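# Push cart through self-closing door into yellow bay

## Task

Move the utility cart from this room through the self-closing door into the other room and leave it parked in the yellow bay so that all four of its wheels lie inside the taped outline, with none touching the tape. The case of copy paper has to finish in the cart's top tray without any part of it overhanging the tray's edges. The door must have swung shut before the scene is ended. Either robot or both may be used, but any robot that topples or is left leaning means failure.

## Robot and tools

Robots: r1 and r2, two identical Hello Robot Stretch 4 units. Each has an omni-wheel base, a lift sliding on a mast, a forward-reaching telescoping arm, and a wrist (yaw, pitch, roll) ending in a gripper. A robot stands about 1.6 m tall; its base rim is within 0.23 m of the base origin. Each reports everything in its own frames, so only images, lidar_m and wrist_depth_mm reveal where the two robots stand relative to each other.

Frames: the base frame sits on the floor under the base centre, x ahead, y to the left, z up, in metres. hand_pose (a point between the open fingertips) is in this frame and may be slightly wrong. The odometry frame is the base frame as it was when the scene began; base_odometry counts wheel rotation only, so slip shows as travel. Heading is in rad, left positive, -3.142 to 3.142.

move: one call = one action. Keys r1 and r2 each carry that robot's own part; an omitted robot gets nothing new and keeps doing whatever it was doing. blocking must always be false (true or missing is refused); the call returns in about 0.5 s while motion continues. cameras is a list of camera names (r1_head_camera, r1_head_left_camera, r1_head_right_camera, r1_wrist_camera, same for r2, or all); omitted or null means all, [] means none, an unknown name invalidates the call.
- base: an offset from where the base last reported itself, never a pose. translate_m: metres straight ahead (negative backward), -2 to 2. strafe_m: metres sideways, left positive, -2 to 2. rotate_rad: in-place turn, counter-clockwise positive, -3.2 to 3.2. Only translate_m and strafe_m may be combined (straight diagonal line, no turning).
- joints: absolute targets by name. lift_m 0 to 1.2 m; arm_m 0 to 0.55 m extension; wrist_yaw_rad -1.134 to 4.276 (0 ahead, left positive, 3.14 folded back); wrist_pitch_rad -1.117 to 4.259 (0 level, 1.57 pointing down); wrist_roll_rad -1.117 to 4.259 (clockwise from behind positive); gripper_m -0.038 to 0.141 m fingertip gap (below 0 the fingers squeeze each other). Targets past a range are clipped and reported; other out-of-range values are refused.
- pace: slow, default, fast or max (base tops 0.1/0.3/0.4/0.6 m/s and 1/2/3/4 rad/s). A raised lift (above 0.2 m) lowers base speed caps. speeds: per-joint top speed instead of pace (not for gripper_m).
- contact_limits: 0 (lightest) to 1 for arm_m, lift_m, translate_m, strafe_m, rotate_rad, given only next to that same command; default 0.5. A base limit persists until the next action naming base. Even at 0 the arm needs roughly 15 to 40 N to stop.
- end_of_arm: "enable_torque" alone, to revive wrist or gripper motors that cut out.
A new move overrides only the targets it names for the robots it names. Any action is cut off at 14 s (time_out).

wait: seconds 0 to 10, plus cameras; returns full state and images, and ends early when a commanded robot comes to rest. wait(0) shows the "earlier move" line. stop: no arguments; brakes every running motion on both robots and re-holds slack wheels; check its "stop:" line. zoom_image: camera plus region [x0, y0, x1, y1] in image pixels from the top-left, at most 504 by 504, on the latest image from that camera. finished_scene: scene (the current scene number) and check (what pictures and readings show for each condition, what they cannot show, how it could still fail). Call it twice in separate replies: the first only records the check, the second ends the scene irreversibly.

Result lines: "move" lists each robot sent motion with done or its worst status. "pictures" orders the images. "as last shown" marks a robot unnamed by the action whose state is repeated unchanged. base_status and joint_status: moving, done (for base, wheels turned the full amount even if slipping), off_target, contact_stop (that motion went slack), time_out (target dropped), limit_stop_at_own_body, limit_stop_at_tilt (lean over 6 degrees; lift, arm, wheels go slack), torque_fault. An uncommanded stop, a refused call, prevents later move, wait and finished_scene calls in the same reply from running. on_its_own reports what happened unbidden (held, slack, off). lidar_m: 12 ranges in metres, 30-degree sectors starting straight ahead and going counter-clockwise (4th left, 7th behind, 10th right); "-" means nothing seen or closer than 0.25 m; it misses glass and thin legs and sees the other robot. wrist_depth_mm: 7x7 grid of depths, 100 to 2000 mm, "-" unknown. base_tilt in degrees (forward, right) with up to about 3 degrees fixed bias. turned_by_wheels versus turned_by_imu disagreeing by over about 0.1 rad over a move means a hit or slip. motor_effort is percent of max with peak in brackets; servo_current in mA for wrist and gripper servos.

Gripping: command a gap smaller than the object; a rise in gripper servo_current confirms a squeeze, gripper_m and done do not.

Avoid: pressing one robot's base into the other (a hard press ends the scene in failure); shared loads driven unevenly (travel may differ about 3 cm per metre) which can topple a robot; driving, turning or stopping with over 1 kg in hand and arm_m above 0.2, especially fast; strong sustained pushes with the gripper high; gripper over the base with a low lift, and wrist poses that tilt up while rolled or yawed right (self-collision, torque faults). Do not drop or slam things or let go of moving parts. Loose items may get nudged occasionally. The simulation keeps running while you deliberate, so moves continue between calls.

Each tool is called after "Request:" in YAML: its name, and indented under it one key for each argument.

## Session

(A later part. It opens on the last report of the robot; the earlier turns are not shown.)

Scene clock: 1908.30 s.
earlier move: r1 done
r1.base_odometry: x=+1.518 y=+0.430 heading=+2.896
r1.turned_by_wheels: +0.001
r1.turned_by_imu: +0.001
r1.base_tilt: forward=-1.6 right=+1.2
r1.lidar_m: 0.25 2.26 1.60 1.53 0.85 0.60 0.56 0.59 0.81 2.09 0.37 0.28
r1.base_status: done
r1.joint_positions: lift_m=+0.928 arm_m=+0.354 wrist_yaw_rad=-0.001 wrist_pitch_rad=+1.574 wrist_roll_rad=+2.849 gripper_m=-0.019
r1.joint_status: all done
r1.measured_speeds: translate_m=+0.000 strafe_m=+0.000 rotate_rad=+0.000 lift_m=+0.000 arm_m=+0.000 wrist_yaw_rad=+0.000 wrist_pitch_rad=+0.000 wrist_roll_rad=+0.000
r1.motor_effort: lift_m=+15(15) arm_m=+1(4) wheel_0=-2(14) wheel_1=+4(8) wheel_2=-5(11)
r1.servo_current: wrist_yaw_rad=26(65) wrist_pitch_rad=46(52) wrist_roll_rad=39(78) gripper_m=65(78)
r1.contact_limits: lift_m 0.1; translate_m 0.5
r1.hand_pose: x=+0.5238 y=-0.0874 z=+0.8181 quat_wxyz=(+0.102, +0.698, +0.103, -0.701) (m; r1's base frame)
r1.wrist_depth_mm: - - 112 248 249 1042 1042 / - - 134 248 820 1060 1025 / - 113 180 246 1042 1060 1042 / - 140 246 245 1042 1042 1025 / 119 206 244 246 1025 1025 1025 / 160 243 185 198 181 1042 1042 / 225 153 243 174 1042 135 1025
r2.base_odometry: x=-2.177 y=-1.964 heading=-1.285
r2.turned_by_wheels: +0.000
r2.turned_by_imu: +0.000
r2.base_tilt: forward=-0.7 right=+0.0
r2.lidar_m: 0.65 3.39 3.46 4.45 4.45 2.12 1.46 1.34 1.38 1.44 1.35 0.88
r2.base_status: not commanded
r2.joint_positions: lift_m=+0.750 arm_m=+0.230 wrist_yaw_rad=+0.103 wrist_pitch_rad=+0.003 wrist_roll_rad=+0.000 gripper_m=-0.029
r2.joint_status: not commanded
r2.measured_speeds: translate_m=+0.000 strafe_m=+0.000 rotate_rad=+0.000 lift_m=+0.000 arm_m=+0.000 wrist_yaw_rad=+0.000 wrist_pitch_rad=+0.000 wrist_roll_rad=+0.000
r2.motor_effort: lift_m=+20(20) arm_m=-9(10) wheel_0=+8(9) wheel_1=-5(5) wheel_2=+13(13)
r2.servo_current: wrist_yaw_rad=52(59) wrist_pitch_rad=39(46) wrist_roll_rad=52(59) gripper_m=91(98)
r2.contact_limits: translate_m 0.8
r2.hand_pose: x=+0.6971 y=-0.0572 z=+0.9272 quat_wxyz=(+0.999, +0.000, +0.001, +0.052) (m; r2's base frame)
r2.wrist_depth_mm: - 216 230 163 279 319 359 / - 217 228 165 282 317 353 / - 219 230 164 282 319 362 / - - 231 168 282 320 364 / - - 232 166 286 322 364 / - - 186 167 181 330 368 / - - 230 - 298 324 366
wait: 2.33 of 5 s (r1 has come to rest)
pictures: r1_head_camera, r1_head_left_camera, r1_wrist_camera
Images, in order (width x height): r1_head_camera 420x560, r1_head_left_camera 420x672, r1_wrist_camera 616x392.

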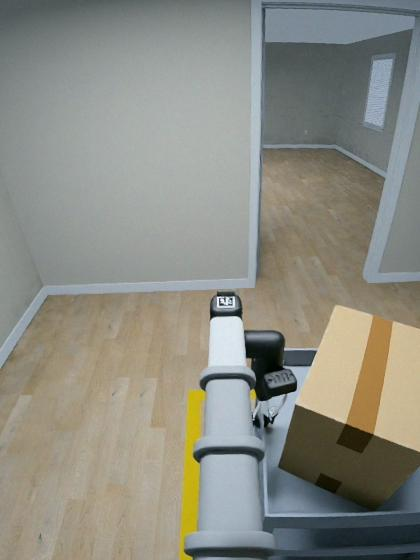

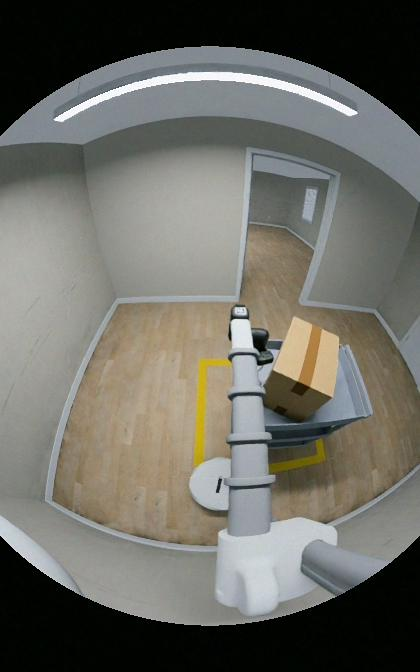

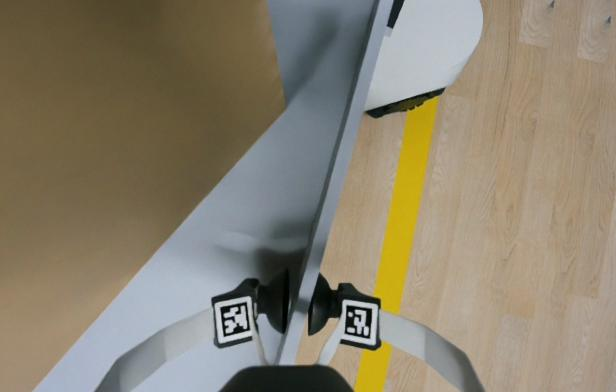

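Request:
move:
  blocking: false
  r1: {"joints": {"wrist_roll_rad": 3.08}, "speeds": {"wrist_roll_rad": 0.6}}
  r2: {"base": {"translate_m": 0.224, "strafe_m": 0.158}, "joints": {"wrist_yaw_rad": -0.083}, "speeds": {"wrist_yaw_rad": 0.06}, "pace": "slow", "contact_limits": {"translate_m": 0.8}}
  cameras: []

Request:
move:
  blocking: false
  r1: {"joints": {"gripper_m": 0.09}}
  cameras: []

Request:
wait:
  seconds: 1.5
  cameras: ["r1_wrist_camera"]

Request:
wait:
  seconds: 3
  cameras: ["r1_wrist_camera", "r2_head_camera", "r2_wrist_camera"]

Scene clock: 2051.73 s.
move: r1 moving; r2 moving
r1.base_odometry: x=+1.518 y=+0.430 heading=+2.896
r1.turned_by_wheels: +0.000
r1.turned_by_imu: +0.000
r1.base_tilt: forward=-1.6 right=+1.3
r1.lidar_m: 0.28 2.25 1.62 1.51 0.85 0.60 0.56 0.58 0.81 2.11 0.36 0.27
r1.base_status: not commanded
r1.joint_positions: lift_m=+0.928 arm_m=+0.354 wrist_yaw_rad=-0.001 wrist_pitch_rad=+1.574 wrist_roll_rad=+3.074 gripper_m=-0.019
r1.joint_status: wrist_roll_rad moving
r1.measured_speeds: translate_m=+0.000 strafe_m=+0.000 rotate_rad=+0.000 lift_m=+0.000 arm_m=+0.000 wrist_yaw_rad=+0.000 wrist_pitch_rad=+0.000 wrist_roll_rad=+0.239
r1.motor_effort: lift_m=+15(15) arm_m=+4(4) wheel_0=-2(3) wheel_1=+4(4) wheel_2=-5(5)
r1.servo_current: wrist_yaw_rad=46(65) wrist_pitch_rad=46(46) wrist_roll_rad=46(78) gripper_m=65(72)
r1.contact_limits: lift_m 0.1; translate_m 0.5
r1.hand_pose: x=+0.5238 y=-0.0874 z=+0.8181 quat_wxyz=(+0.024, +0.705, +0.024, -0.708) (m; r1's base frame)
r1.wrist_depth_mm: - - 249 248 842 1060 1042 / - 115 174 248 991 1060 1042 / - 131 219 246 1025 1042 1042 / 110 144 247 246 1025 1008 1042 / 115 189 245 246 1042 1008 1042 / 138 231 185 196 181 1025 1008 / 152 197 243 175 178 1025 1025
r2.base_odometry: x=-2.167 y=-1.972 heading=-1.285
r2.turned_by_wheels: +0.001
r2.turned_by_imu: +0.001
r2.base_tilt: forward=-0.7 right=+0.0
r2.lidar_m: 0.63 3.39 3.45 4.43 4.46 2.15 1.44 1.33 1.37 1.46 1.35 0.87
r2.base_status: translate_m moving; strafe_m moving
r2.joint_positions: lift_m=+0.750 arm_m=+0.230 wrist_yaw_rad=+0.093 wrist_pitch_rad=+0.003 wrist_roll_rad=+0.000 gripper_m=-0.029
r2.joint_status: wrist_yaw_rad moving
r2.measured_speeds: translate_m=+0.044 strafe_m=+0.031 rotate_rad=+0.000 lift_m=+0.000 arm_m=+0.000 wrist_yaw_rad=-0.056 wrist_pitch_rad=+0.000 wrist_roll_rad=+0.000
r2.motor_effort: lift_m=+20(20) arm_m=-8(10) wheel_0=-2(7) wheel_1=+9(9) wheel_2=-3(10)
r2.servo_current: wrist_yaw_rad=150(150) wrist_pitch_rad=39(46) wrist_roll_rad=59(59) gripper_m=98(98)
r2.contact_limits: translate_m 0.8
r2.hand_pose: x=+0.6964 y=-0.0603 z=+0.9272 quat_wxyz=(+0.999, +0.000, +0.001, +0.046) (m; r2's base frame)
r2.wrist_depth_mm: - 216 229 163 279 317 359 / - 218 226 164 282 319 349 / - 219 230 164 282 317 359 / - 219 232 167 283 322 362 / - - 232 166 285 322 366 / - - 187 167 180 330 366 / - - 229 - 298 320 370
pictures: none
No camera images: "cameras" was empty.

Scene clock: 2052.23 s.
earlier move: r1 done; r2 moving
move: r1 moving
r1.base_odometry: x=+1.518 y=+0.430 heading=+2.896
r1.turned_by_wheels: +0.000
r1.turned_by_imu: +0.000
r1.base_tilt: forward=-1.6 right=+1.3
r1.lidar_m: 0.30 2.27 1.62 1.50 0.84 0.59 0.56 0.60 0.82 2.11 0.36 0.26
r1.base_status: not commanded
r1.joint_positions: lift_m=+0.928 arm_m=+0.354 wrist_yaw_rad=-0.001 wrist_pitch_rad=+1.574 wrist_roll_rad=+3.079 gripper_m=+0.005
r1.joint_status: gripper_m moving; the others done
r1.measured_speeds: translate_m=+0.000 strafe_m=+0.000 rotate_rad=+0.001 lift_m=+0.000 arm_m=+0.000 wrist_yaw_rad=+0.000 wrist_pitch_rad=-0.003 wrist_roll_rad=+0.000
r1.motor_effort: lift_m=+15(15) arm_m=+4(4) wheel_0=-2(3) wheel_1=+4(5) wheel_2=-5(5)
r1.servo_current: wrist_yaw_rad=39(65) wrist_pitch_rad=46(46) wrist_roll_rad=85(85) gripper_m=78(78)
r1.contact_limits: lift_m 0.1; translate_m 0.5
r1.hand_pose: x=+0.5238 y=-0.0874 z=+0.8181 quat_wxyz=(+0.022, +0.706, +0.022, -0.708) (m; r1's base frame)
r1.wrist_depth_mm: - - 248 249 820 1042 1060 / - 118 179 249 1042 1042 1042 / - 134 225 248 1060 1042 1025 / 106 153 247 246 1025 1025 1025 / 114 194 247 247 1042 1025 1042 / 141 235 207 200 182 1025 1025 / 159 231 243 160 157 1042 1025
r2.base_odometry: x=-2.135 y=-1.998 heading=-1.284
r2.turned_by_wheels: +0.000
r2.turned_by_imu: +0.001
r2.base_tilt: forward=-0.7 right=+0.0
r2.lidar_m: 0.63 3.32 3.43 4.39 4.46 2.19 1.50 1.39 1.43 1.46 1.36 0.82
r2.base_status: translate_m moving; strafe_m moving
r2.joint_positions: lift_m=+0.750 arm_m=+0.230 wrist_yaw_rad=+0.068 wrist_pitch_rad=+0.003 wrist_roll_rad=+0.000 gripper_m=-0.029
r2.joint_status: wrist_yaw_rad moving
r2.measured_speeds: translate_m=+0.082 strafe_m=+0.058 rotate_rad=+0.001 lift_m=+0.000 arm_m=+0.000 wrist_yaw_rad=-0.033 wrist_pitch_rad=+0.000 wrist_roll_rad=+0.000
r2.motor_effort: lift_m=+20(20) arm_m=-7(8) wheel_0=+6(6) wheel_1=+10(11) wheel_2=+0(4)
r2.servo_current: wrist_yaw_rad=143(169) wrist_pitch_rad=46(46) wrist_roll_rad=52(59) gripper_m=91(98)
r2.contact_limits: translate_m 0.8
r2.hand_pose: x=+0.6948 y=-0.0676 z=+0.9272 quat_wxyz=(+0.999, +0.000, +0.001, +0.034) (m; r2's base frame)
r2.wrist_depth_mm: - 218 228 164 277 310 343 / - 219 228 163 279 314 351 / - 220 228 164 278 314 345 / - 220 229 166 281 315 355 / - - 233 167 283 317 355 / - - 189 167 181 324 362 / - 1921 231 - 290 334 362
pictures: none
No camera images: "cameras" was empty.

Scene clock: 2053.53 s.
earlier move: r1 done; r2 moving
r1.base_odometry: x=+1.518 y=+0.430 heading=+2.896
r1.turned_by_wheels: +0.000
r1.turned_by_imu: +0.000
r1.base_tilt: forward=-1.6 right=+1.3
r1.lidar_m: 0.28 2.24 1.61 1.51 0.86 0.61 0.57 0.59 0.80 2.09 0.36 0.27
r1.base_status: not commanded
r1.joint_positions: lift_m=+0.928 arm_m=+0.354 wrist_yaw_rad=-0.001 wrist_pitch_rad=+1.572 wrist_roll_rad=+3.079 gripper_m=+0.090
r1.joint_status: all done
r1.measured_speeds: translate_m=+0.000 strafe_m=+0.000 rotate_rad=+0.000 lift_m=+0.000 arm_m=+0.000 wrist_yaw_rad=+0.000 wrist_pitch_rad=+0.000 wrist_roll_rad=+0.000
r1.motor_effort: lift_m=+15(15) arm_m=+4(4) wheel_0=-2(3) wheel_1=+4(5) wheel_2=-4(5)
r1.servo_current: wrist_yaw_rad=52(65) wrist_pitch_rad=39(52) wrist_roll_rad=39(85) gripper_m=46(85)
r1.contact_limits: lift_m 0.1; translate_m 0.5
r1.hand_pose: x=+0.5243 y=-0.0874 z=+0.8181 quat_wxyz=(+0.022, +0.706, +0.022, -0.707) (m; r1's base frame)
r1.wrist_depth_mm: - - 248 249 831 1025 1042 / - 117 181 247 1042 1060 1060 / - 131 228 246 1042 1042 1025 / 116 154 246 247 1025 1042 1042 / 115 195 247 247 1025 1025 1025 / 141 212 246 246 195 1008 1042 / 162 222 245 143 1042 1025 1025
r2.base_odometry: x=-2.033 y=-2.079 heading=-1.284
r2.turned_by_wheels: +0.000
r2.turned_by_imu: +0.002
r2.base_tilt: forward=-0.7 right=+0.1
r2.lidar_m: 0.62 3.21 3.30 4.20 4.45 2.40 1.65 1.51 1.53 1.44 1.35 0.80
r2.base_status: translate_m moving; strafe_m moving
r2.joint_positions: lift_m=+0.750 arm_m=+0.230 wrist_yaw_rad=-0.008 wrist_pitch_rad=+0.003 wrist_roll_rad=+0.000 gripper_m=-0.029
r2.joint_status: wrist_yaw_rad moving
r2.measured_speeds: translate_m=+0.081 strafe_m=+0.057 rotate_rad=+0.002 lift_m=+0.000 arm_m=+0.000 wrist_yaw_rad=-0.054 wrist_pitch_rad=+0.000 wrist_roll_rad=+0.000
r2.motor_effort: lift_m=+20(20) arm_m=-7(8) wheel_0=+1(10) wheel_1=+8(11) wheel_2=+0(4)
r2.servo_current: wrist_yaw_rad=176(208) wrist_pitch_rad=39(46) wrist_roll_rad=46(59) gripper_m=91(104)
r2.contact_limits: translate_m 0.8
r2.hand_pose: x=+0.6888 y=-0.0898 z=+0.9272 quat_wxyz=(+1.000, +0.000, +0.001, -0.004) (m; r2's base frame)
r2.wrist_depth_mm: - - 228 163 272 300 327 / - - 229 164 272 301 329 / - - 229 165 274 300 330 / - - 230 166 274 304 334 / - - 233 167 276 306 334 / - - 187 167 180 309 338 / - 1921 233 - 283 319 340
wait: 1.30 of 1.5 s (r1 has come to rest)
pictures: r1_wrist_camera
Images, in order (width x height): r1_wrist_camera 616x392.

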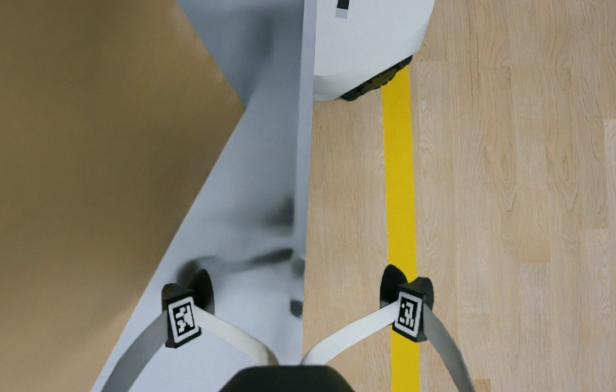

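Scene clock: 2055.17 s.
earlier move: r2 done
r1.base_odometry: x=+1.518 y=+0.430 heading=+2.896
r1.turned_by_wheels: +0.000
r1.turned_by_imu: +0.000
r1.base_tilt: forward=-1.6 right=+1.3
r1.lidar_m: 0.28 2.24 1.60 1.50 0.84 0.59 0.55 0.61 0.81 2.11 0.37 0.28
r1.base_status: not commanded
r1.joint_positions: lift_m=+0.928 arm_m=+0.354 wrist_yaw_rad=-0.001 wrist_pitch_rad=+1.572 wrist_roll_rad=+3.079 gripper_m=+0.090
r1.joint_status: all done
r1.measured_speeds: translate_m=+0.000 strafe_m=+0.000 rotate_rad=+0.000 lift_m=+0.000 arm_m=+0.000 wrist_yaw_rad=+0.000 wrist_pitch_rad=+0.000 wrist_roll_rad=+0.000
r1.motor_effort: lift_m=+15(15) arm_m=+3(4) wheel_0=-2(3) wheel_1=+4(5) wheel_2=-4(5)
r1.servo_current: wrist_yaw_rad=59(65) wrist_pitch_rad=46(52) wrist_roll_rad=39(85) gripper_m=39(85)
r1.contact_limits: lift_m 0.1; translate_m 0.5
r1.hand_pose: x=+0.5243 y=-0.0874 z=+0.8181 quat_wxyz=(+0.022, +0.706, +0.022, -0.707) (m; r1's base frame)
r1.wrist_depth_mm: - - 247 249 842 1042 1042 / - 116 180 247 1042 1025 1025 / - 131 229 247 1042 1025 1025 / 116 154 246 246 1042 1025 1042 / 115 204 246 246 1042 1042 1025 / 141 213 247 245 195 1042 1025 / 162 223 244 143 1025 1060 1008
r2.base_odometry: x=-1.962 y=-2.134 heading=-1.285
r2.turned_by_wheels: -0.001
r2.turned_by_imu: +0.000
r2.base_tilt: forward=-0.7 right=+0.1
r2.lidar_m: 0.62 3.12 3.21 4.15 4.46 2.58 1.72 1.61 1.65 1.44 1.34 0.76
r2.base_status: done
r2.joint_positions: lift_m=+0.750 arm_m=+0.230 wrist_yaw_rad=-0.067 wrist_pitch_rad=+0.003 wrist_roll_rad=+0.000 gripper_m=-0.029
r2.joint_status: all done
r2.measured_speeds: translate_m=+0.000 strafe_m=+0.000 rotate_rad=+0.000 lift_m=+0.000 arm_m=+0.000 wrist_yaw_rad=+0.000 wrist_pitch_rad=+0.000 wrist_roll_rad=+0.000
r2.motor_effort: lift_m=+20(20) arm_m=-7(8) wheel_0=-5(10) wheel_1=+3(11) wheel_2=+0(4)
r2.servo_current: wrist_yaw_rad=85(208) wrist_pitch_rad=39(46) wrist_roll_rad=52(65) gripper_m=85(104)
r2.contact_limits: translate_m 0.8
r2.hand_pose: x=+0.6830 y=-0.1065 z=+0.9272 quat_wxyz=(+0.999, +0.000, +0.001, -0.033) (m; r2's base frame)
r2.wrist_depth_mm: - - 229 162 270 296 324 / - - 230 163 270 296 324 / - - 231 164 272 297 325 / - - 231 168 272 300 324 / - - 234 167 274 301 329 / - - 187 167 182 309 330 / - 1808 233 - 282 314 336
wait: 1.63 of 3 s (r2 has come to rest)
pictures: r1_wrist_camera, r2_head_camera, r2_wrist_camera
Images, in order (width x height): r1_wrist_camera 616x392, r2_head_camera 420x560, r2_wrist_camera 616x392.

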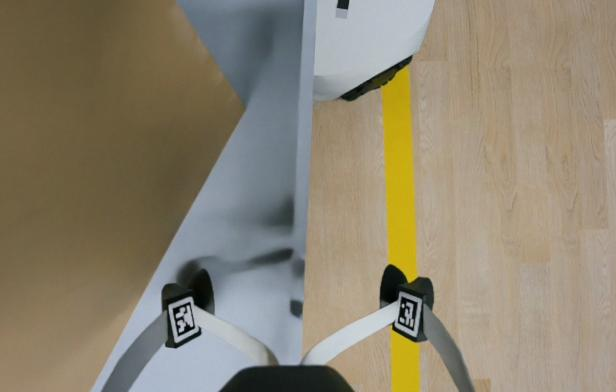

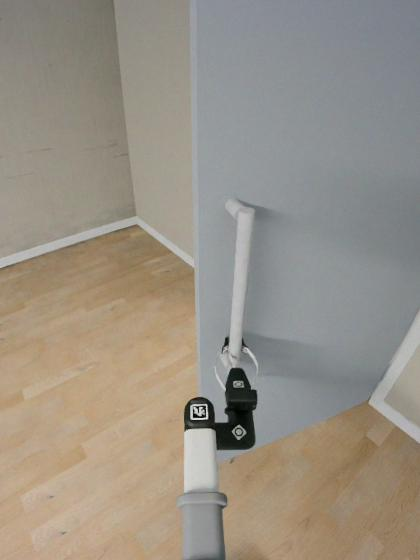

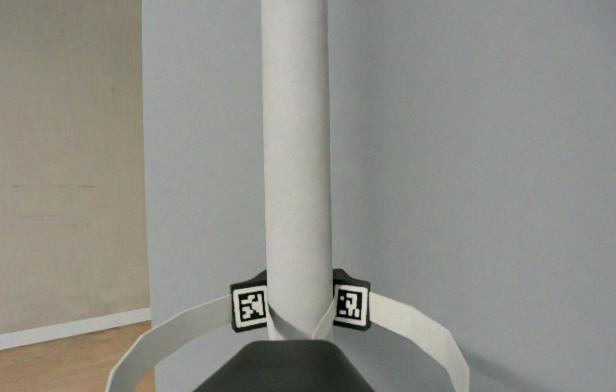

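Request:
move:
  blocking: false
  r1: {"joints": {"lift_m": 1.17}, "contact_limits": {"lift_m": 0.3}}
  r2: {"base": {"translate_m": 0.2536, "strafe_m": 0.0965}, "joints": {"wrist_yaw_rad": -0.275}, "speeds": {"wrist_yaw_rad": 0.065}, "pace": "slow", "contact_limits": {"translate_m": 0.8}}
  cameras: []

Request:
wait:
  seconds: 2
  cameras: ["r1_wrist_camera"]

Request:
wait:
  seconds: 3
  cameras: ["r1_head_left_camera", "r2_head_camera", "r2_wrist_camera"]

Scene clock: 2066.83 s.
move: r1 moving; r2 moving
r1.base_odometry: x=+1.518 y=+0.430 heading=+2.896
r1.turned_by_wheels: +0.000
r1.turned_by_imu: +0.000
r1.base_tilt: forward=-1.6 right=+1.2
r1.lidar_m: 0.27 2.26 1.60 1.50 0.85 0.61 0.56 0.58 0.80 2.08 0.35 0.27
r1.base_status: not commanded
r1.joint_positions: lift_m=+0.965 arm_m=+0.354 wrist_yaw_rad=-0.001 wrist_pitch_rad=+1.572 wrist_roll_rad=+3.079 gripper_m=+0.090
r1.joint_status: lift_m moving
r1.measured_speeds: translate_m=+0.000 strafe_m=+0.000 rotate_rad=+0.000 lift_m=+0.146 arm_m=+0.000 wrist_yaw_rad=+0.000 wrist_pitch_rad=+0.000 wrist_roll_rad=+0.000
r1.motor_effort: lift_m=+26(28) arm_m=+4(4) wheel_0=-2(3) wheel_1=+4(5) wheel_2=-4(4)
r1.servo_current: wrist_yaw_rad=33(65) wrist_pitch_rad=46(52) wrist_roll_rad=59(65) gripper_m=46(52)
r1.contact_limits: lift_m 0.3; translate_m 0.5
r1.hand_pose: x=+0.5244 y=-0.0874 z=+0.8552 quat_wxyz=(+0.022, +0.706, +0.022, -0.707) (m; r1's base frame)
r1.wrist_depth_mm: - - 277 279 866 1078 1078 / - 116 174 279 1078 1078 1060 / - 131 228 279 1060 1078 1060 / 116 154 277 276 1078 1042 1078 / 115 196 277 277 1078 1078 1060 / 141 212 214 276 195 1078 1078 / 162 224 274 143 1060 1060 1060
r2.base_odometry: x=-1.954 y=-2.145 heading=-1.284
r2.turned_by_wheels: +0.001
r2.turned_by_imu: +0.002
r2.base_tilt: forward=-0.7 right=+0.1
r2.lidar_m: 0.64 3.11 3.19 4.10 4.46 2.59 1.74 1.62 1.67 1.44 1.34 0.76
r2.base_status: translate_m moving; strafe_m moving
r2.joint_positions: lift_m=+0.750 arm_m=+0.230 wrist_yaw_rad=-0.091 wrist_pitch_rad=+0.003 wrist_roll_rad=+0.000 gripper_m=-0.029
r2.joint_status: wrist_yaw_rad moving
r2.measured_speeds: translate_m=+0.048 strafe_m=+0.019 rotate_rad=-0.002 lift_m=+0.000 arm_m=+0.000 wrist_yaw_rad=-0.051 wrist_pitch_rad=+0.000 wrist_roll_rad=+0.000
r2.motor_effort: lift_m=+20(20) arm_m=-7(8) wheel_0=+5(8) wheel_1=+7(8) wheel_2=-2(4)
r2.servo_current: wrist_yaw_rad=111(143) wrist_pitch_rad=39(46) wrist_roll_rad=39(52) gripper_m=91(98)
r2.contact_limits: translate_m 0.8
r2.hand_pose: x=+0.6804 y=-0.1132 z=+0.9272 quat_wxyz=(+0.999, +0.000, +0.001, -0.045) (m; r2's base frame)
r2.wrist_depth_mm: - - 229 163 271 300 327 / - - 231 165 272 298 329 / - - 232 164 273 301 325 / - - 232 168 272 303 325 / - - 234 166 276 304 334 / - - 187 167 182 306 332 / - 1921 232 - 286 312 340
pictures: none
No camera images: "cameras" was empty.

Scene clock: 2068.40 s.
earlier move: r1 done; r2 moving
r1.base_odometry: x=+1.518 y=+0.430 heading=+2.896
r1.turned_by_wheels: +0.000
r1.turned_by_imu: +0.000
r1.base_tilt: forward=-1.6 right=+1.3
r1.lidar_m: 0.26 2.28 1.61 1.50 0.84 0.59 0.57 0.58 0.80 2.12 0.35 0.27
r1.base_status: not commanded
r1.joint_positions: lift_m=+1.170 arm_m=+0.354 wrist_yaw_rad=-0.001 wrist_pitch_rad=+1.572 wrist_roll_rad=+3.079 gripper_m=+0.090
r1.joint_status: all done
r1.measured_speeds: translate_m=+0.000 strafe_m=+0.000 rotate_rad=+0.000 lift_m=+0.000 arm_m=+0.000 wrist_yaw_rad=+0.000 wrist_pitch_rad=+0.000 wrist_roll_rad=+0.000
r1.motor_effort: lift_m=+25(28) arm_m=+3(4) wheel_0=-2(3) wheel_1=+4(5) wheel_2=-4(4)
r1.servo_current: wrist_yaw_rad=59(72) wrist_pitch_rad=46(52) wrist_roll_rad=46(72) gripper_m=46(52)
r1.contact_limits: lift_m 0.3; translate_m 0.5
r1.hand_pose: x=+0.5244 y=-0.0874 z=+1.0593 quat_wxyz=(+0.022, +0.706, +0.022, -0.707) (m; r1's base frame)
r1.wrist_depth_mm: - 211 477 1060 1078 1281 1308 / 210 211 211 492 1281 1281 1281 / 210 211 228 492 1255 1255 1281 / 211 209 307 484 1281 1281 1281 / 209 209 477 1255 1281 1281 1255 / 208 212 212 488 195 1255 1255 / 208 235 484 144 1281 1281 1281
r2.base_odometry: x=-1.865 y=-2.262 heading=-1.284
r2.turned_by_wheels: +0.000
r2.turned_by_imu: +0.002
r2.base_tilt: forward=-0.6 right=+0.1
r2.lidar_m: 0.61 2.96 3.03 3.91 4.49 2.77 1.91 1.77 1.82 1.40 1.13 0.71
r2.base_status: translate_m moving; strafe_m moving
r2.joint_positions: lift_m=+0.750 arm_m=+0.230 wrist_yaw_rad=-0.183 wrist_pitch_rad=+0.003 wrist_roll_rad=+0.000 gripper_m=-0.029
r2.joint_status: wrist_yaw_rad moving
r2.measured_speeds: translate_m=+0.093 strafe_m=+0.036 rotate_rad=+0.001 lift_m=+0.000 arm_m=+0.000 wrist_yaw_rad=-0.064 wrist_pitch_rad=+0.000 wrist_roll_rad=+0.000
r2.motor_effort: lift_m=+20(20) arm_m=-8(8) wheel_0=+8(15) wheel_1=+7(10) wheel_2=+2(4)
r2.servo_current: wrist_yaw_rad=215(254) wrist_pitch_rad=46(46) wrist_roll_rad=39(59) gripper_m=98(98)
r2.contact_limits: translate_m 0.8
r2.hand_pose: x=+0.6688 y=-0.1385 z=+0.9272 quat_wxyz=(+0.996, +0.000, +0.001, -0.091) (m; r2's base frame)
r2.wrist_depth_mm: - - 229 165 264 286 307 / - - 231 165 266 287 309 / - - 231 165 267 287 309 / - - 232 166 268 291 312 / - - 236 167 272 291 314 / - - 189 168 180 294 312 / - 1921 236 - 276 303 317
wait: 1.57 of 2 s (r1 has come to rest)
pictures: r1_wrist_camera
Images, in order (width x height): r1_wrist_camera 616x392.

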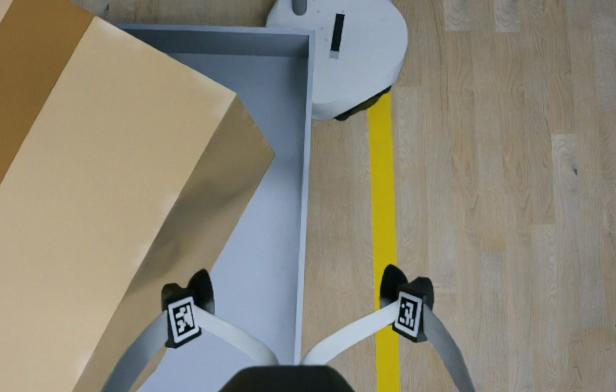

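Scene clock: 2070.27 s.
earlier move: r2 off_target
r1.base_odometry: x=+1.518 y=+0.430 heading=+2.896
r1.turned_by_wheels: +0.000
r1.turned_by_imu: +0.000
r1.base_tilt: forward=-1.6 right=+1.3
r1.lidar_m: 0.30 2.23 1.62 1.52 0.84 0.61 0.55 0.58 0.82 2.10 0.35 0.27
r1.base_status: not commanded
r1.joint_positions: lift_m=+1.170 arm_m=+0.354 wrist_yaw_rad=-0.001 wrist_pitch_rad=+1.572 wrist_roll_rad=+3.079 gripper_m=+0.090
r1.joint_status: all done
r1.measured_speeds: translate_m=+0.000 strafe_m=+0.000 rotate_rad=+0.000 lift_m=+0.000 arm_m=+0.000 wrist_yaw_rad=+0.000 wrist_pitch_rad=+0.000 wrist_roll_rad=+0.000
r1.motor_effort: lift_m=+25(28) arm_m=+3(4) wheel_0=-2(3) wheel_1=+4(5) wheel_2=-4(4)
r1.servo_current: wrist_yaw_rad=46(72) wrist_pitch_rad=39(52) wrist_roll_rad=39(72) gripper_m=46(52)
r1.contact_limits: lift_m 0.3; translate_m 0.5
r1.hand_pose: x=+0.5244 y=-0.0874 z=+1.0593 quat_wxyz=(+0.022, +0.706, +0.022, -0.707) (m; r1's base frame)
r1.wrist_depth_mm: - 211 473 1060 1060 1281 1281 / 211 210 211 492 1281 1281 1308 / 210 209 228 484 1281 1255 1255 / 210 210 307 488 1255 1281 1281 / 208 209 473 1255 1255 1281 1229 / 208 212 212 484 195 1281 1255 / 208 235 484 143 1255 1255 1281
r2.base_odometry: x=-1.798 y=-2.350 heading=-1.285
r2.turned_by_wheels: -0.001
r2.turned_by_imu: +0.000
r2.base_tilt: forward=-0.6 right=+0.1
r2.lidar_m: 0.62 2.84 2.94 3.75 4.50 2.95 2.03 1.89 1.93 1.37 1.01 0.70
r2.base_status: done
r2.joint_positions: lift_m=+0.750 arm_m=+0.230 wrist_yaw_rad=-0.254 wrist_pitch_rad=+0.003 wrist_roll_rad=+0.000 gripper_m=-0.029
r2.joint_status: wrist_yaw_rad off_target (ended at -0.254, target -0.275)
r2.measured_speeds: translate_m=+0.000 strafe_m=+0.000 rotate_rad=+0.000 lift_m=+0.000 arm_m=+0.000 wrist_yaw_rad=+0.000 wrist_pitch_rad=+0.000 wrist_roll_rad=+0.000
r2.on_its_own: wrist_yaw_rad is at rest, and its servo_current (117 mA) is outside its rest range (0 to 104 mA)
r2.motor_effort: lift_m=+20(20) arm_m=-8(8) wheel_0=-1(15) wheel_1=+2(10) wheel_2=+0(4)
r2.servo_current: wrist_yaw_rad=117(254) wrist_pitch_rad=39(52) wrist_roll_rad=39(59) gripper_m=85(98)
r2.contact_limits: translate_m 0.8
r2.hand_pose: x=+0.6583 y=-0.1572 z=+0.9272 quat_wxyz=(+0.992, +0.000, +0.001, -0.127) (m; r2's base frame)
r2.wrist_depth_mm: - - 231 163 262 281 300 / - - 233 166 263 282 300 / - - 234 164 265 285 300 / - - 236 168 265 286 303 / - - 236 166 267 287 307 / - - 186 167 182 289 309 / - 1983 236 - 273 298 310
wait: 1.87 of 3 s (r2 has come to rest)
pictures: r1_head_left_camera, r2_head_camera, r2_wrist_camera
Images, in order (width x height): r1_head_left_camera 420x672, r2_head_camera 420x560, r2_wrist_camera 616x392.

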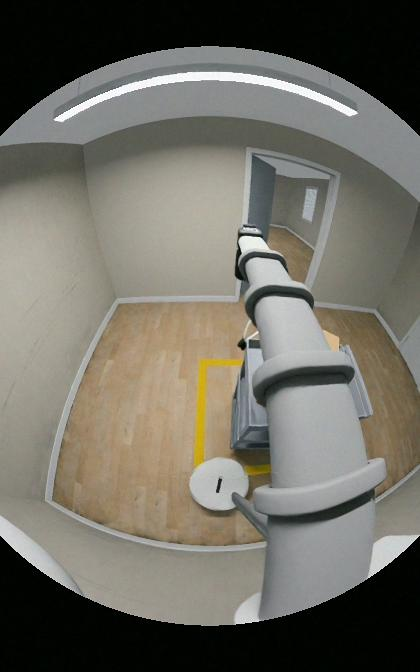

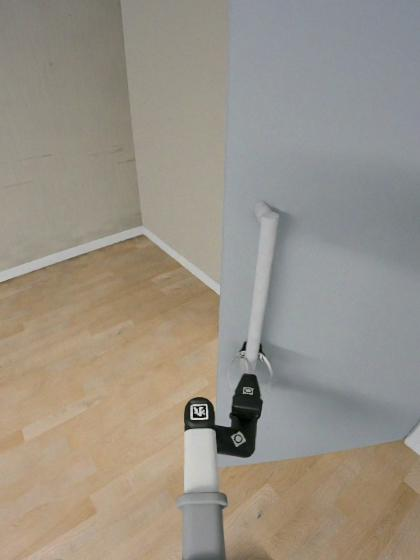

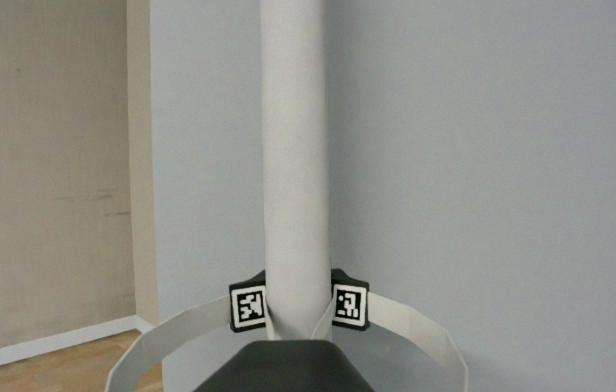

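Request:
move:
  blocking: false

Scene clock: 2088.57 s.
r1.base_odometry: x=+1.518 y=+0.430 heading=+2.896
r1.turned_by_wheels: +0.000
r1.turned_by_imu: +0.000
r1.base_tilt: forward=-1.6 right=+1.3
r1.lidar_m: 0.30 2.26 1.59 1.51 0.84 0.61 0.55 0.58 0.82 2.10 0.37 0.26
r1.base_status: not commanded
r1.joint_positions: lift_m=+1.170 arm_m=+0.354 wrist_yaw_rad=-0.001 wrist_pitch_rad=+1.572 wrist_roll_rad=+3.079 gripper_m=+0.090
r1.joint_status: all done
r1.measured_speeds: translate_m=+0.000 strafe_m=+0.000 rotate_rad=+0.000 lift_m=+0.000 arm_m=+0.000 wrist_yaw_rad=+0.000 wrist_pitch_rad=+0.000 wrist_roll_rad=+0.000
r1.motor_effort: lift_m=+25(28) arm_m=+4(4) wheel_0=-2(3) wheel_1=+4(5) wheel_2=-4(4)
r1.servo_current: wrist_yaw_rad=52(72) wrist_pitch_rad=46(52) wrist_roll_rad=65(72) gripper_m=39(52)
r1.contact_limits: lift_m 0.3; translate_m 0.5
r1.hand_pose: x=+0.5244 y=-0.0874 z=+1.0593 quat_wxyz=(+0.022, +0.706, +0.022, -0.707) (m; r1's base frame)
r1.wrist_depth_mm: - 211 477 1078 1042 1281 1281 / 211 210 211 488 1255 1308 1281 / 210 210 228 488 1281 1281 1308 / 210 209 309 484 1281 1281 1255 / 208 208 480 1255 1281 1281 1281 / 208 212 211 484 195 1255 1229 / 208 234 484 143 1255 1229 1281
r2.base_odometry: x=-1.798 y=-2.350 heading=-1.285
r2.turned_by_wheels: +0.000
r2.turned_by_imu: +0.000
r2.base_tilt: forward=-0.6 right=+0.1
r2.lidar_m: 0.62 2.87 2.93 3.77 4.50 2.97 2.02 1.88 1.91 1.40 1.01 0.70
r2.base_status: done
r2.joint_positions: lift_m=+0.750 arm_m=+0.230 wrist_yaw_rad=-0.254 wrist_pitch_rad=+0.003 wrist_roll_rad=+0.000 gripper_m=-0.029
r2.joint_status: wrist_yaw_rad off_target (ended at -0.254, target -0.275)
r2.measured_speeds: translate_m=+0.000 strafe_m=+0.000 rotate_rad=+0.000 lift_m=+0.000 arm_m=+0.000 wrist_yaw_rad=+0.000 wrist_pitch_rad=+0.000 wrist_roll_rad=+0.000
r2.on_its_own: wrist_yaw_rad is at rest, and its servo_current (117 mA) is outside its rest range (0 to 104 mA)
r2.motor_effort: lift_m=+20(20) arm_m=-7(8) wheel_0=-1(15) wheel_1=+2(10) wheel_2=+0(4)
r2.servo_current: wrist_yaw_rad=117(254) wrist_pitch_rad=39(52) wrist_roll_rad=46(59) gripper_m=98(98)
r2.contact_limits: translate_m 0.8
r2.hand_pose: x=+0.6583 y=-0.1572 z=+0.9272 quat_wxyz=(+0.992, +0.000, +0.001, -0.127) (m; r2's base frame)
r2.wrist_depth_mm: - - 231 163 262 282 300 / - - 233 166 263 281 298 / - - 234 165 265 283 300 / - - 235 168 265 287 303 / - - 236 167 268 287 306 / - - 187 167 183 289 307 / - 1983 236 - 273 297 312
pictures: r1_head_camera, r1_head_left_camera, r1_head_right_camera, r1_wrist_camera, r2_head_camera, r2_head_left_camera, r2_head_right_camera, r2_wrist_camera
Images, in order (width x height): r1_head_camera 420x560, r1_head_left_camera 420x672, r1_head_right_camera 420x672, r1_wrist_camera 616x392, r2_head_camera 420x560, r2_head_left_camera 420x672, r2_head_right_camera 420x672, r2_wrist_camera 616x392.

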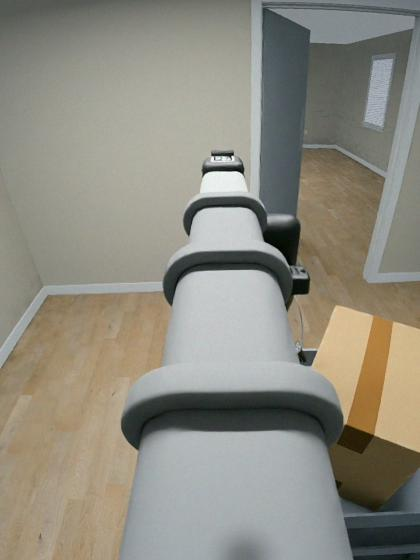

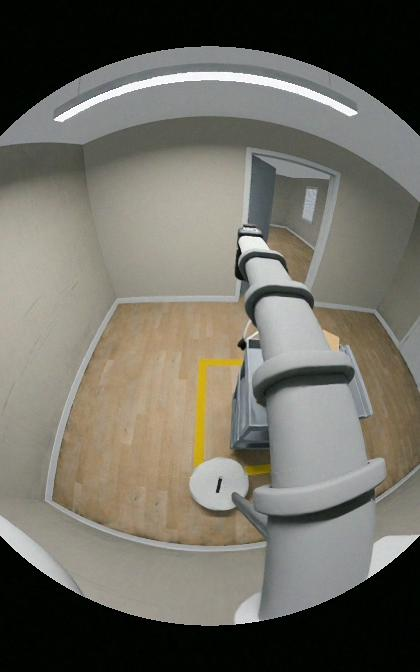

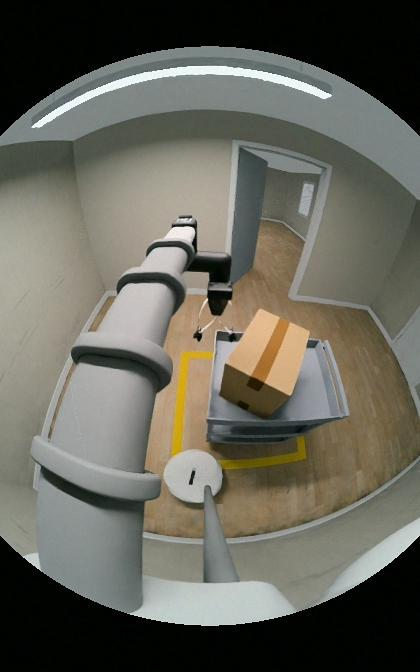

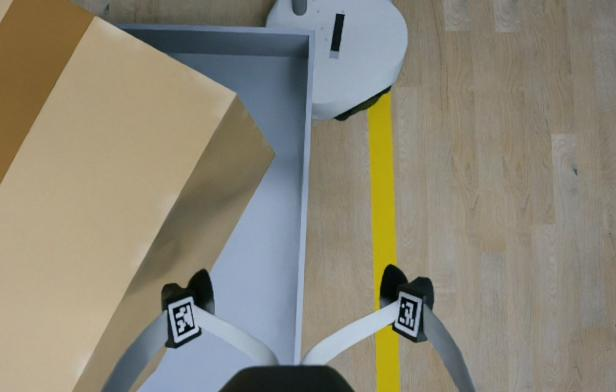

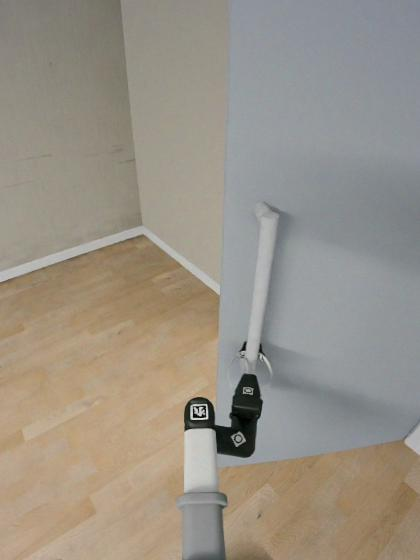

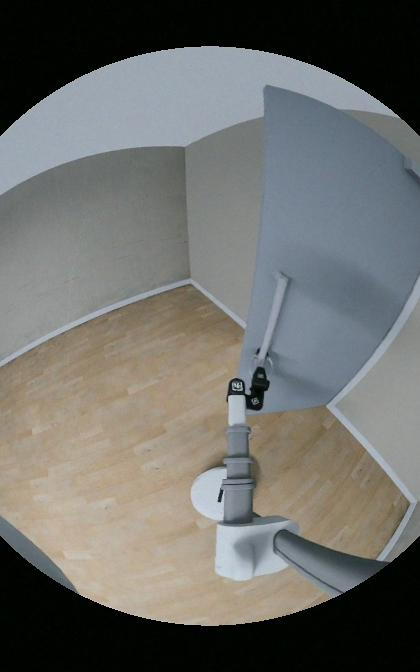

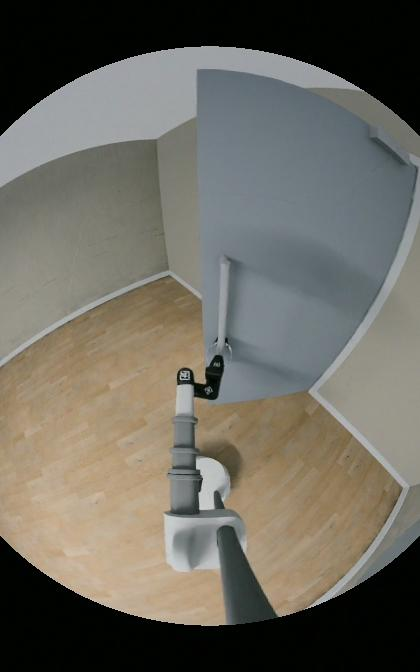

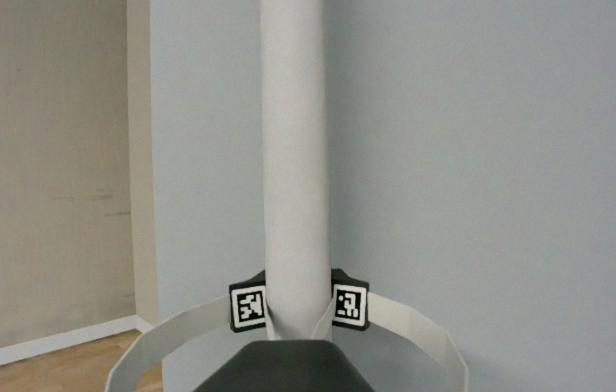

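Request:
move:
  blocking: false
  r1: {"base": {"strafe_m": 0.22}, "joints": {"lift_m": 1.2}, "pace": "default"}
  r2: {"base": {"translate_m": 0.2487, "strafe_m": 0.0303}, "joints": {"wrist_yaw_rad": -0.442}, "pace": "slow", "speeds": {"wrist_yaw_rad": 0.06}, "contact_limits": {"translate_m": 0.8}}
  cameras: ["r1_head_right_camera", "r2_head_left_camera"]

Request:
wait:
  seconds: 1.5
  cameras: ["r1_wrist_camera", "r2_head_left_camera"]

Request:
wait:
  seconds: 3
  cameras: ["r1_wrist_camera", "r2_head_left_camera", "r2_wrist_camera"]

Scene clock: 2112.40 s.
move: r1 moving; r2 moving
r1.base_odometry: x=+1.509 y=+0.395 heading=+2.896
r1.turned_by_wheels: +0.000
r1.turned_by_imu: +0.000
r1.base_tilt: forward=-1.6 right=+1.3
r1.lidar_m: 0.40 2.21 1.56 1.48 0.83 0.60 0.55 0.61 0.84 2.09 0.37 0.28
r1.base_status: strafe_m moving
r1.joint_positions: lift_m=+1.197 arm_m=+0.354 wrist_yaw_rad=-0.001 wrist_pitch_rad=+1.572 wrist_roll_rad=+3.079 gripper_m=+0.090
r1.joint_status: lift_m moving
r1.measured_speeds: translate_m=+0.000 strafe_m=+0.140 rotate_rad=+0.002 lift_m=+0.044 arm_m=+0.000 wrist_yaw_rad=+0.000 wrist_pitch_rad=+0.000 wrist_roll_rad=+0.000
r1.motor_effort: lift_m=+25(28) arm_m=+3(4) wheel_0=-9(10) wheel_1=+10(10) wheel_2=-1(4)
r1.servo_current: wrist_yaw_rad=52(65) wrist_pitch_rad=39(46) wrist_roll_rad=65(65) gripper_m=39(46)
r1.hand_pose: x=+0.5244 y=-0.0874 z=+1.0868 quat_wxyz=(+0.022, +0.706, +0.022, -0.707) (m; r1's base frame)
r1.wrist_depth_mm: 236 1281 1308 1098 1098 1308 1281 / 237 237 512 1098 1308 1366 1281 / 237 237 373 1281 1308 1308 1308 / 236 236 452 1308 1336 1308 1308 / 236 274 517 1336 1308 1308 1281 / 235 312 212 1308 192 1308 1281 / 236 330 504 144 1281 1281 1281
r2.base_odometry: x=-1.793 y=-2.362 heading=-1.284
r2.turned_by_wheels: +0.001
r2.turned_by_imu: +0.001
r2.base_tilt: forward=-0.7 right=+0.0
r2.lidar_m: 0.60 2.86 2.93 3.79 4.53 2.94 2.03 1.88 1.95 1.39 1.01 0.73
r2.base_status: translate_m moving; strafe_m moving
r2.joint_positions: lift_m=+0.750 arm_m=+0.230 wrist_yaw_rad=-0.276 wrist_pitch_rad=+0.003 wrist_roll_rad=+0.000 gripper_m=-0.029
r2.joint_status: wrist_yaw_rad moving
r2.measured_speeds: translate_m=+0.048 strafe_m=+0.006 rotate_rad=+0.001 lift_m=+0.000 arm_m=+0.000 wrist_yaw_rad=-0.048 wrist_pitch_rad=+0.000 wrist_roll_rad=+0.000
r2.motor_effort: lift_m=+20(20) arm_m=-8(8) wheel_0=+8(8) wheel_1=+6(7) wheel_2=-3(4)
r2.servo_current: wrist_yaw_rad=124(169) wrist_pitch_rad=39(46) wrist_roll_rad=46(52) gripper_m=98(98)
r2.contact_limits: translate_m 0.8
r2.hand_pose: x=+0.6547 y=-0.1628 z=+0.9272 quat_wxyz=(+0.990, +0.000, +0.001, -0.138) (m; r2's base frame)
r2.wrist_depth_mm: - - 230 163 263 282 300 / - - 233 165 263 283 301 / - - 234 166 266 286 301 / - - 236 167 266 289 306 / - - 236 167 270 289 307 / - - 186 167 183 293 307 / - 1983 234 - 273 296 312
pictures: r1_head_right_camera, r2_head_left_camera
Images, in order (width x height): r1_head_right_camera 420x672, r2_head_left_camera 420x672.

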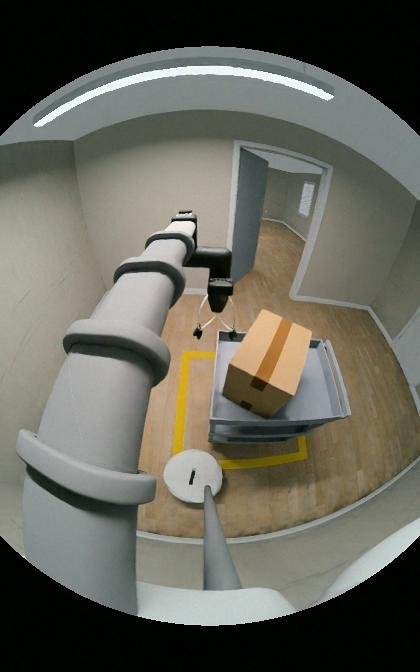

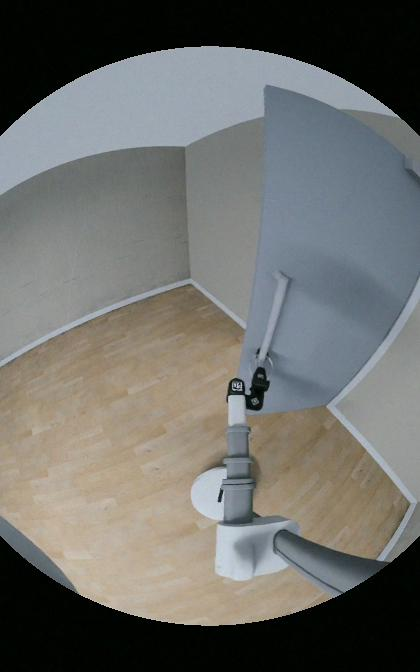

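Scene clock: 2113.90 s.
earlier move: r1 moving; r2 moving
r1.base_odometry: x=+1.465 y=+0.217 heading=+2.896
r1.turned_by_wheels: +0.000
r1.turned_by_imu: +0.001
r1.base_tilt: forward=-1.6 right=+1.3
r1.lidar_m: 2.20 1.93 1.36 1.28 0.85 0.62 0.55 0.59 0.81 0.96 0.40 0.40
r1.base_status: strafe_m moving
r1.joint_positions: lift_m=+1.200 arm_m=+0.354 wrist_yaw_rad=-0.001 wrist_pitch_rad=+1.572 wrist_roll_rad=+3.079 gripper_m=+0.090
r1.joint_status: all done
r1.measured_speeds: translate_m=+0.000 strafe_m=+0.000 rotate_rad=+0.000 lift_m=+0.000 arm_m=+0.000 wrist_yaw_rad=+0.000 wrist_pitch_rad=+0.000 wrist_roll_rad=+0.000
r1.motor_effort: lift_m=+25(28) arm_m=+4(4) wheel_0=-3(12) wheel_1=+0(11) wheel_2=+1(4)
r1.servo_current: wrist_yaw_rad=33(65) wrist_pitch_rad=39(46) wrist_roll_rad=46(72) gripper_m=46(46)
r1.hand_pose: x=+0.5244 y=-0.0874 z=+1.0893 quat_wxyz=(+0.022, +0.706, +0.022, -0.707) (m; r1's base frame)
r1.wrist_depth_mm: 1308 1308 1308 1078 1098 1308 1308 / 517 517 1336 1098 1308 1308 1281 / 413 504 1308 1308 1308 1308 1308 / 424 512 1281 1308 1336 1281 1281 / 488 512 1336 1308 1308 1308 1281 / 508 496 201 1308 195 1281 1308 / 517 517 1281 144 1281 1308 1308
r2.base_odometry: x=-1.738 y=-2.489 heading=-1.284
r2.turned_by_wheels: +0.000
r2.turned_by_imu: +0.002
r2.base_tilt: forward=-0.7 right=+0.1
r2.lidar_m: 0.57 2.73 2.81 3.58 4.59 3.13 2.16 2.00 1.90 1.29 0.89 0.62
r2.base_status: translate_m moving; strafe_m moving
r2.joint_positions: lift_m=+0.750 arm_m=+0.230 wrist_yaw_rad=-0.359 wrist_pitch_rad=+0.003 wrist_roll_rad=+0.000 gripper_m=-0.029
r2.joint_status: wrist_yaw_rad moving
r2.measured_speeds: translate_m=+0.100 strafe_m=+0.013 rotate_rad=+0.002 lift_m=+0.000 arm_m=+0.000 wrist_yaw_rad=-0.072 wrist_pitch_rad=+0.000 wrist_roll_rad=+0.000
r2.motor_effort: lift_m=+20(20) arm_m=-7(8) wheel_0=+8(12) wheel_1=+8(9) wheel_2=+1(4)
r2.servo_current: wrist_yaw_rad=241(267) wrist_pitch_rad=52(52) wrist_roll_rad=39(52) gripper_m=91(98)
r2.contact_limits: translate_m 0.8
r2.hand_pose: x=+0.6404 y=-0.1833 z=+0.9272 quat_wxyz=(+0.984, +0.000, +0.001, -0.179) (m; r2's base frame)
r2.wrist_depth_mm: - 228 232 164 258 271 286 / - - 233 165 260 272 287 / - - 234 166 260 276 290 / - - 236 167 262 277 290 / - - 237 167 266 277 290 / - - 188 168 182 281 294 / 1983 1863 238 - 268 289 298
wait: 1.50 s; no rest
pictures: r1_wrist_camera, r2_head_left_camera
Images, in order (width x height): r1_wrist_camera 616x392, r2_head_left_camera 420x672.

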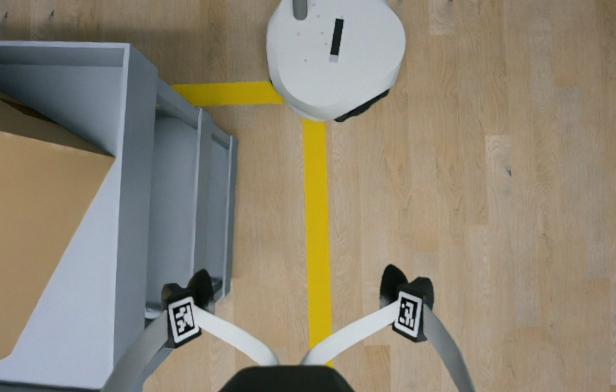

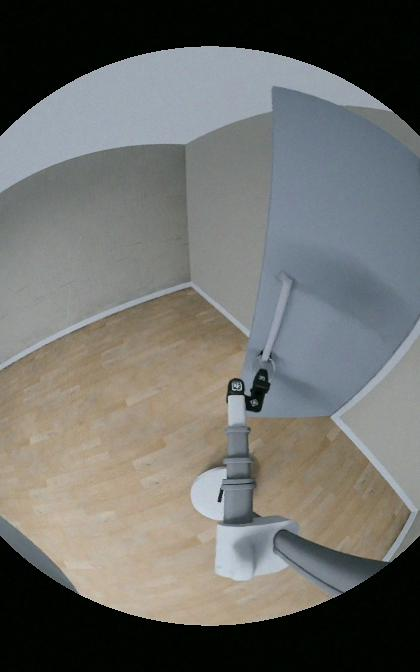

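Scene clock: 2113.93 s.
earlier move: r1 done; r2 moving
r1.base_odometry: x=+1.465 y=+0.217 heading=+2.896
r1.turned_by_wheels: +0.000
r1.turned_by_imu: +0.000
r1.base_tilt: forward=-1.6 right=+1.3
r1.lidar_m: 2.20 1.94 1.36 1.30 0.85 0.62 0.56 0.60 0.81 0.97 0.39 0.40
r1.base_status: done
r1.joint_positions: lift_m=+1.200 arm_m=+0.354 wrist_yaw_rad=-0.001 wrist_pitch_rad=+1.572 wrist_roll_rad=+3.079 gripper_m=+0.090
r1.joint_status: all done
r1.measured_speeds: translate_m=+0.000 strafe_m=+0.000 rotate_rad=+0.000 lift_m=+0.000 arm_m=+0.000 wrist_yaw_rad=+0.000 wrist_pitch_rad=+0.000 wrist_roll_rad=+0.000
r1.motor_effort: lift_m=+25(28) arm_m=+4(4) wheel_0=-3(12) wheel_1=+0(11) wheel_2=+0(4)
r1.servo_current: wrist_yaw_rad=33(65) wrist_pitch_rad=39(46) wrist_roll_rad=46(72) gripper_m=46(46)
r1.hand_pose: x=+0.5244 y=-0.0874 z=+1.0893 quat_wxyz=(+0.022, +0.706, +0.022, -0.707) (m; r1's base frame)
r1.wrist_depth_mm: 1308 1308 1308 1098 1098 1336 1308 / 512 521 1308 1098 1308 1308 1308 / 413 500 1308 1308 1336 1308 1281 / 421 517 1308 1281 1281 1281 1308 / 480 517 1308 1281 1308 1308 1308 / 512 496 200 1281 195 1336 1281 / 517 508 1281 145 1308 1336 1308
r2.base_odometry: x=-1.737 y=-2.492 heading=-1.284
r2.turned_by_wheels: +0.000
r2.turned_by_imu: +0.000
r2.base_tilt: forward=-0.6 right=+0.1
r2.lidar_m: 0.61 2.72 2.80 3.57 4.57 3.14 2.17 2.00 1.91 1.30 0.88 0.63
r2.base_status: translate_m moving; strafe_m moving
r2.joint_positions: lift_m=+0.750 arm_m=+0.230 wrist_yaw_rad=-0.362 wrist_pitch_rad=+0.003 wrist_roll_rad=+0.000 gripper_m=-0.029
r2.joint_status: wrist_yaw_rad moving
r2.measured_speeds: translate_m=+0.100 strafe_m=+0.013 rotate_rad=-0.002 lift_m=+0.000 arm_m=+0.000 wrist_yaw_rad=-0.064 wrist_pitch_rad=+0.000 wrist_roll_rad=+0.000
r2.motor_effort: lift_m=+20(20) arm_m=-8(8) wheel_0=+2(12) wheel_1=+7(9) wheel_2=+2(4)
r2.servo_current: wrist_yaw_rad=241(267) wrist_pitch_rad=52(52) wrist_roll_rad=39(52) gripper_m=91(98)
r2.contact_limits: translate_m 0.8
r2.hand_pose: x=+0.6400 y=-0.1838 z=+0.9272 quat_wxyz=(+0.984, +0.000, +0.001, -0.180) (m; r2's base frame)
r2.wrist_depth_mm: - 228 232 164 257 272 283 / - 229 233 165 259 274 289 / - - 235 166 259 274 287 / - - 236 167 260 277 291 / - - 236 167 265 278 290 / - - 188 168 182 281 294 / 1921 1983 238 - 268 286 297
wait: 0.03 of 3 s (r1 has come to rest)
pictures: r1_wrist_camera, r2_head_left_camera, r2_wrist_camera
Images, in order (width x height): r1_wrist_camera 616x392, r2_head_left_camera 420x672, r2_wrist_camera 616x392.

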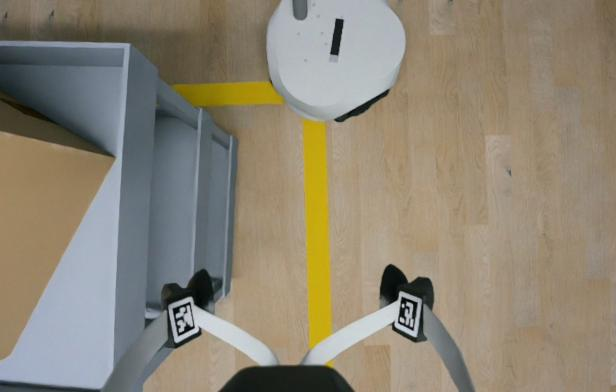

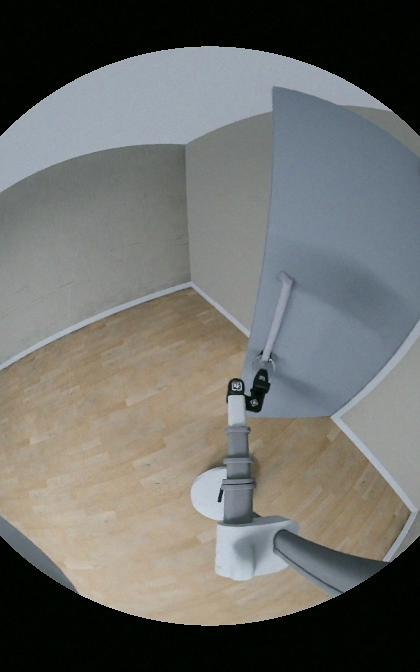

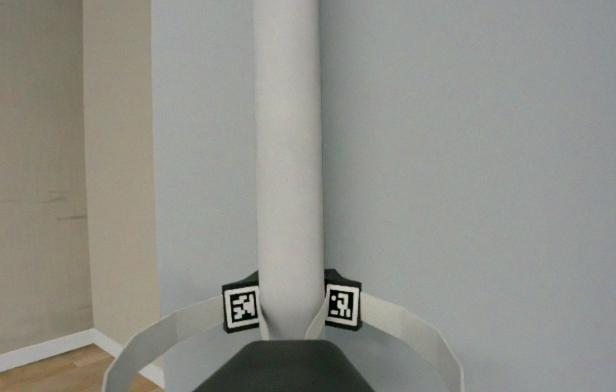

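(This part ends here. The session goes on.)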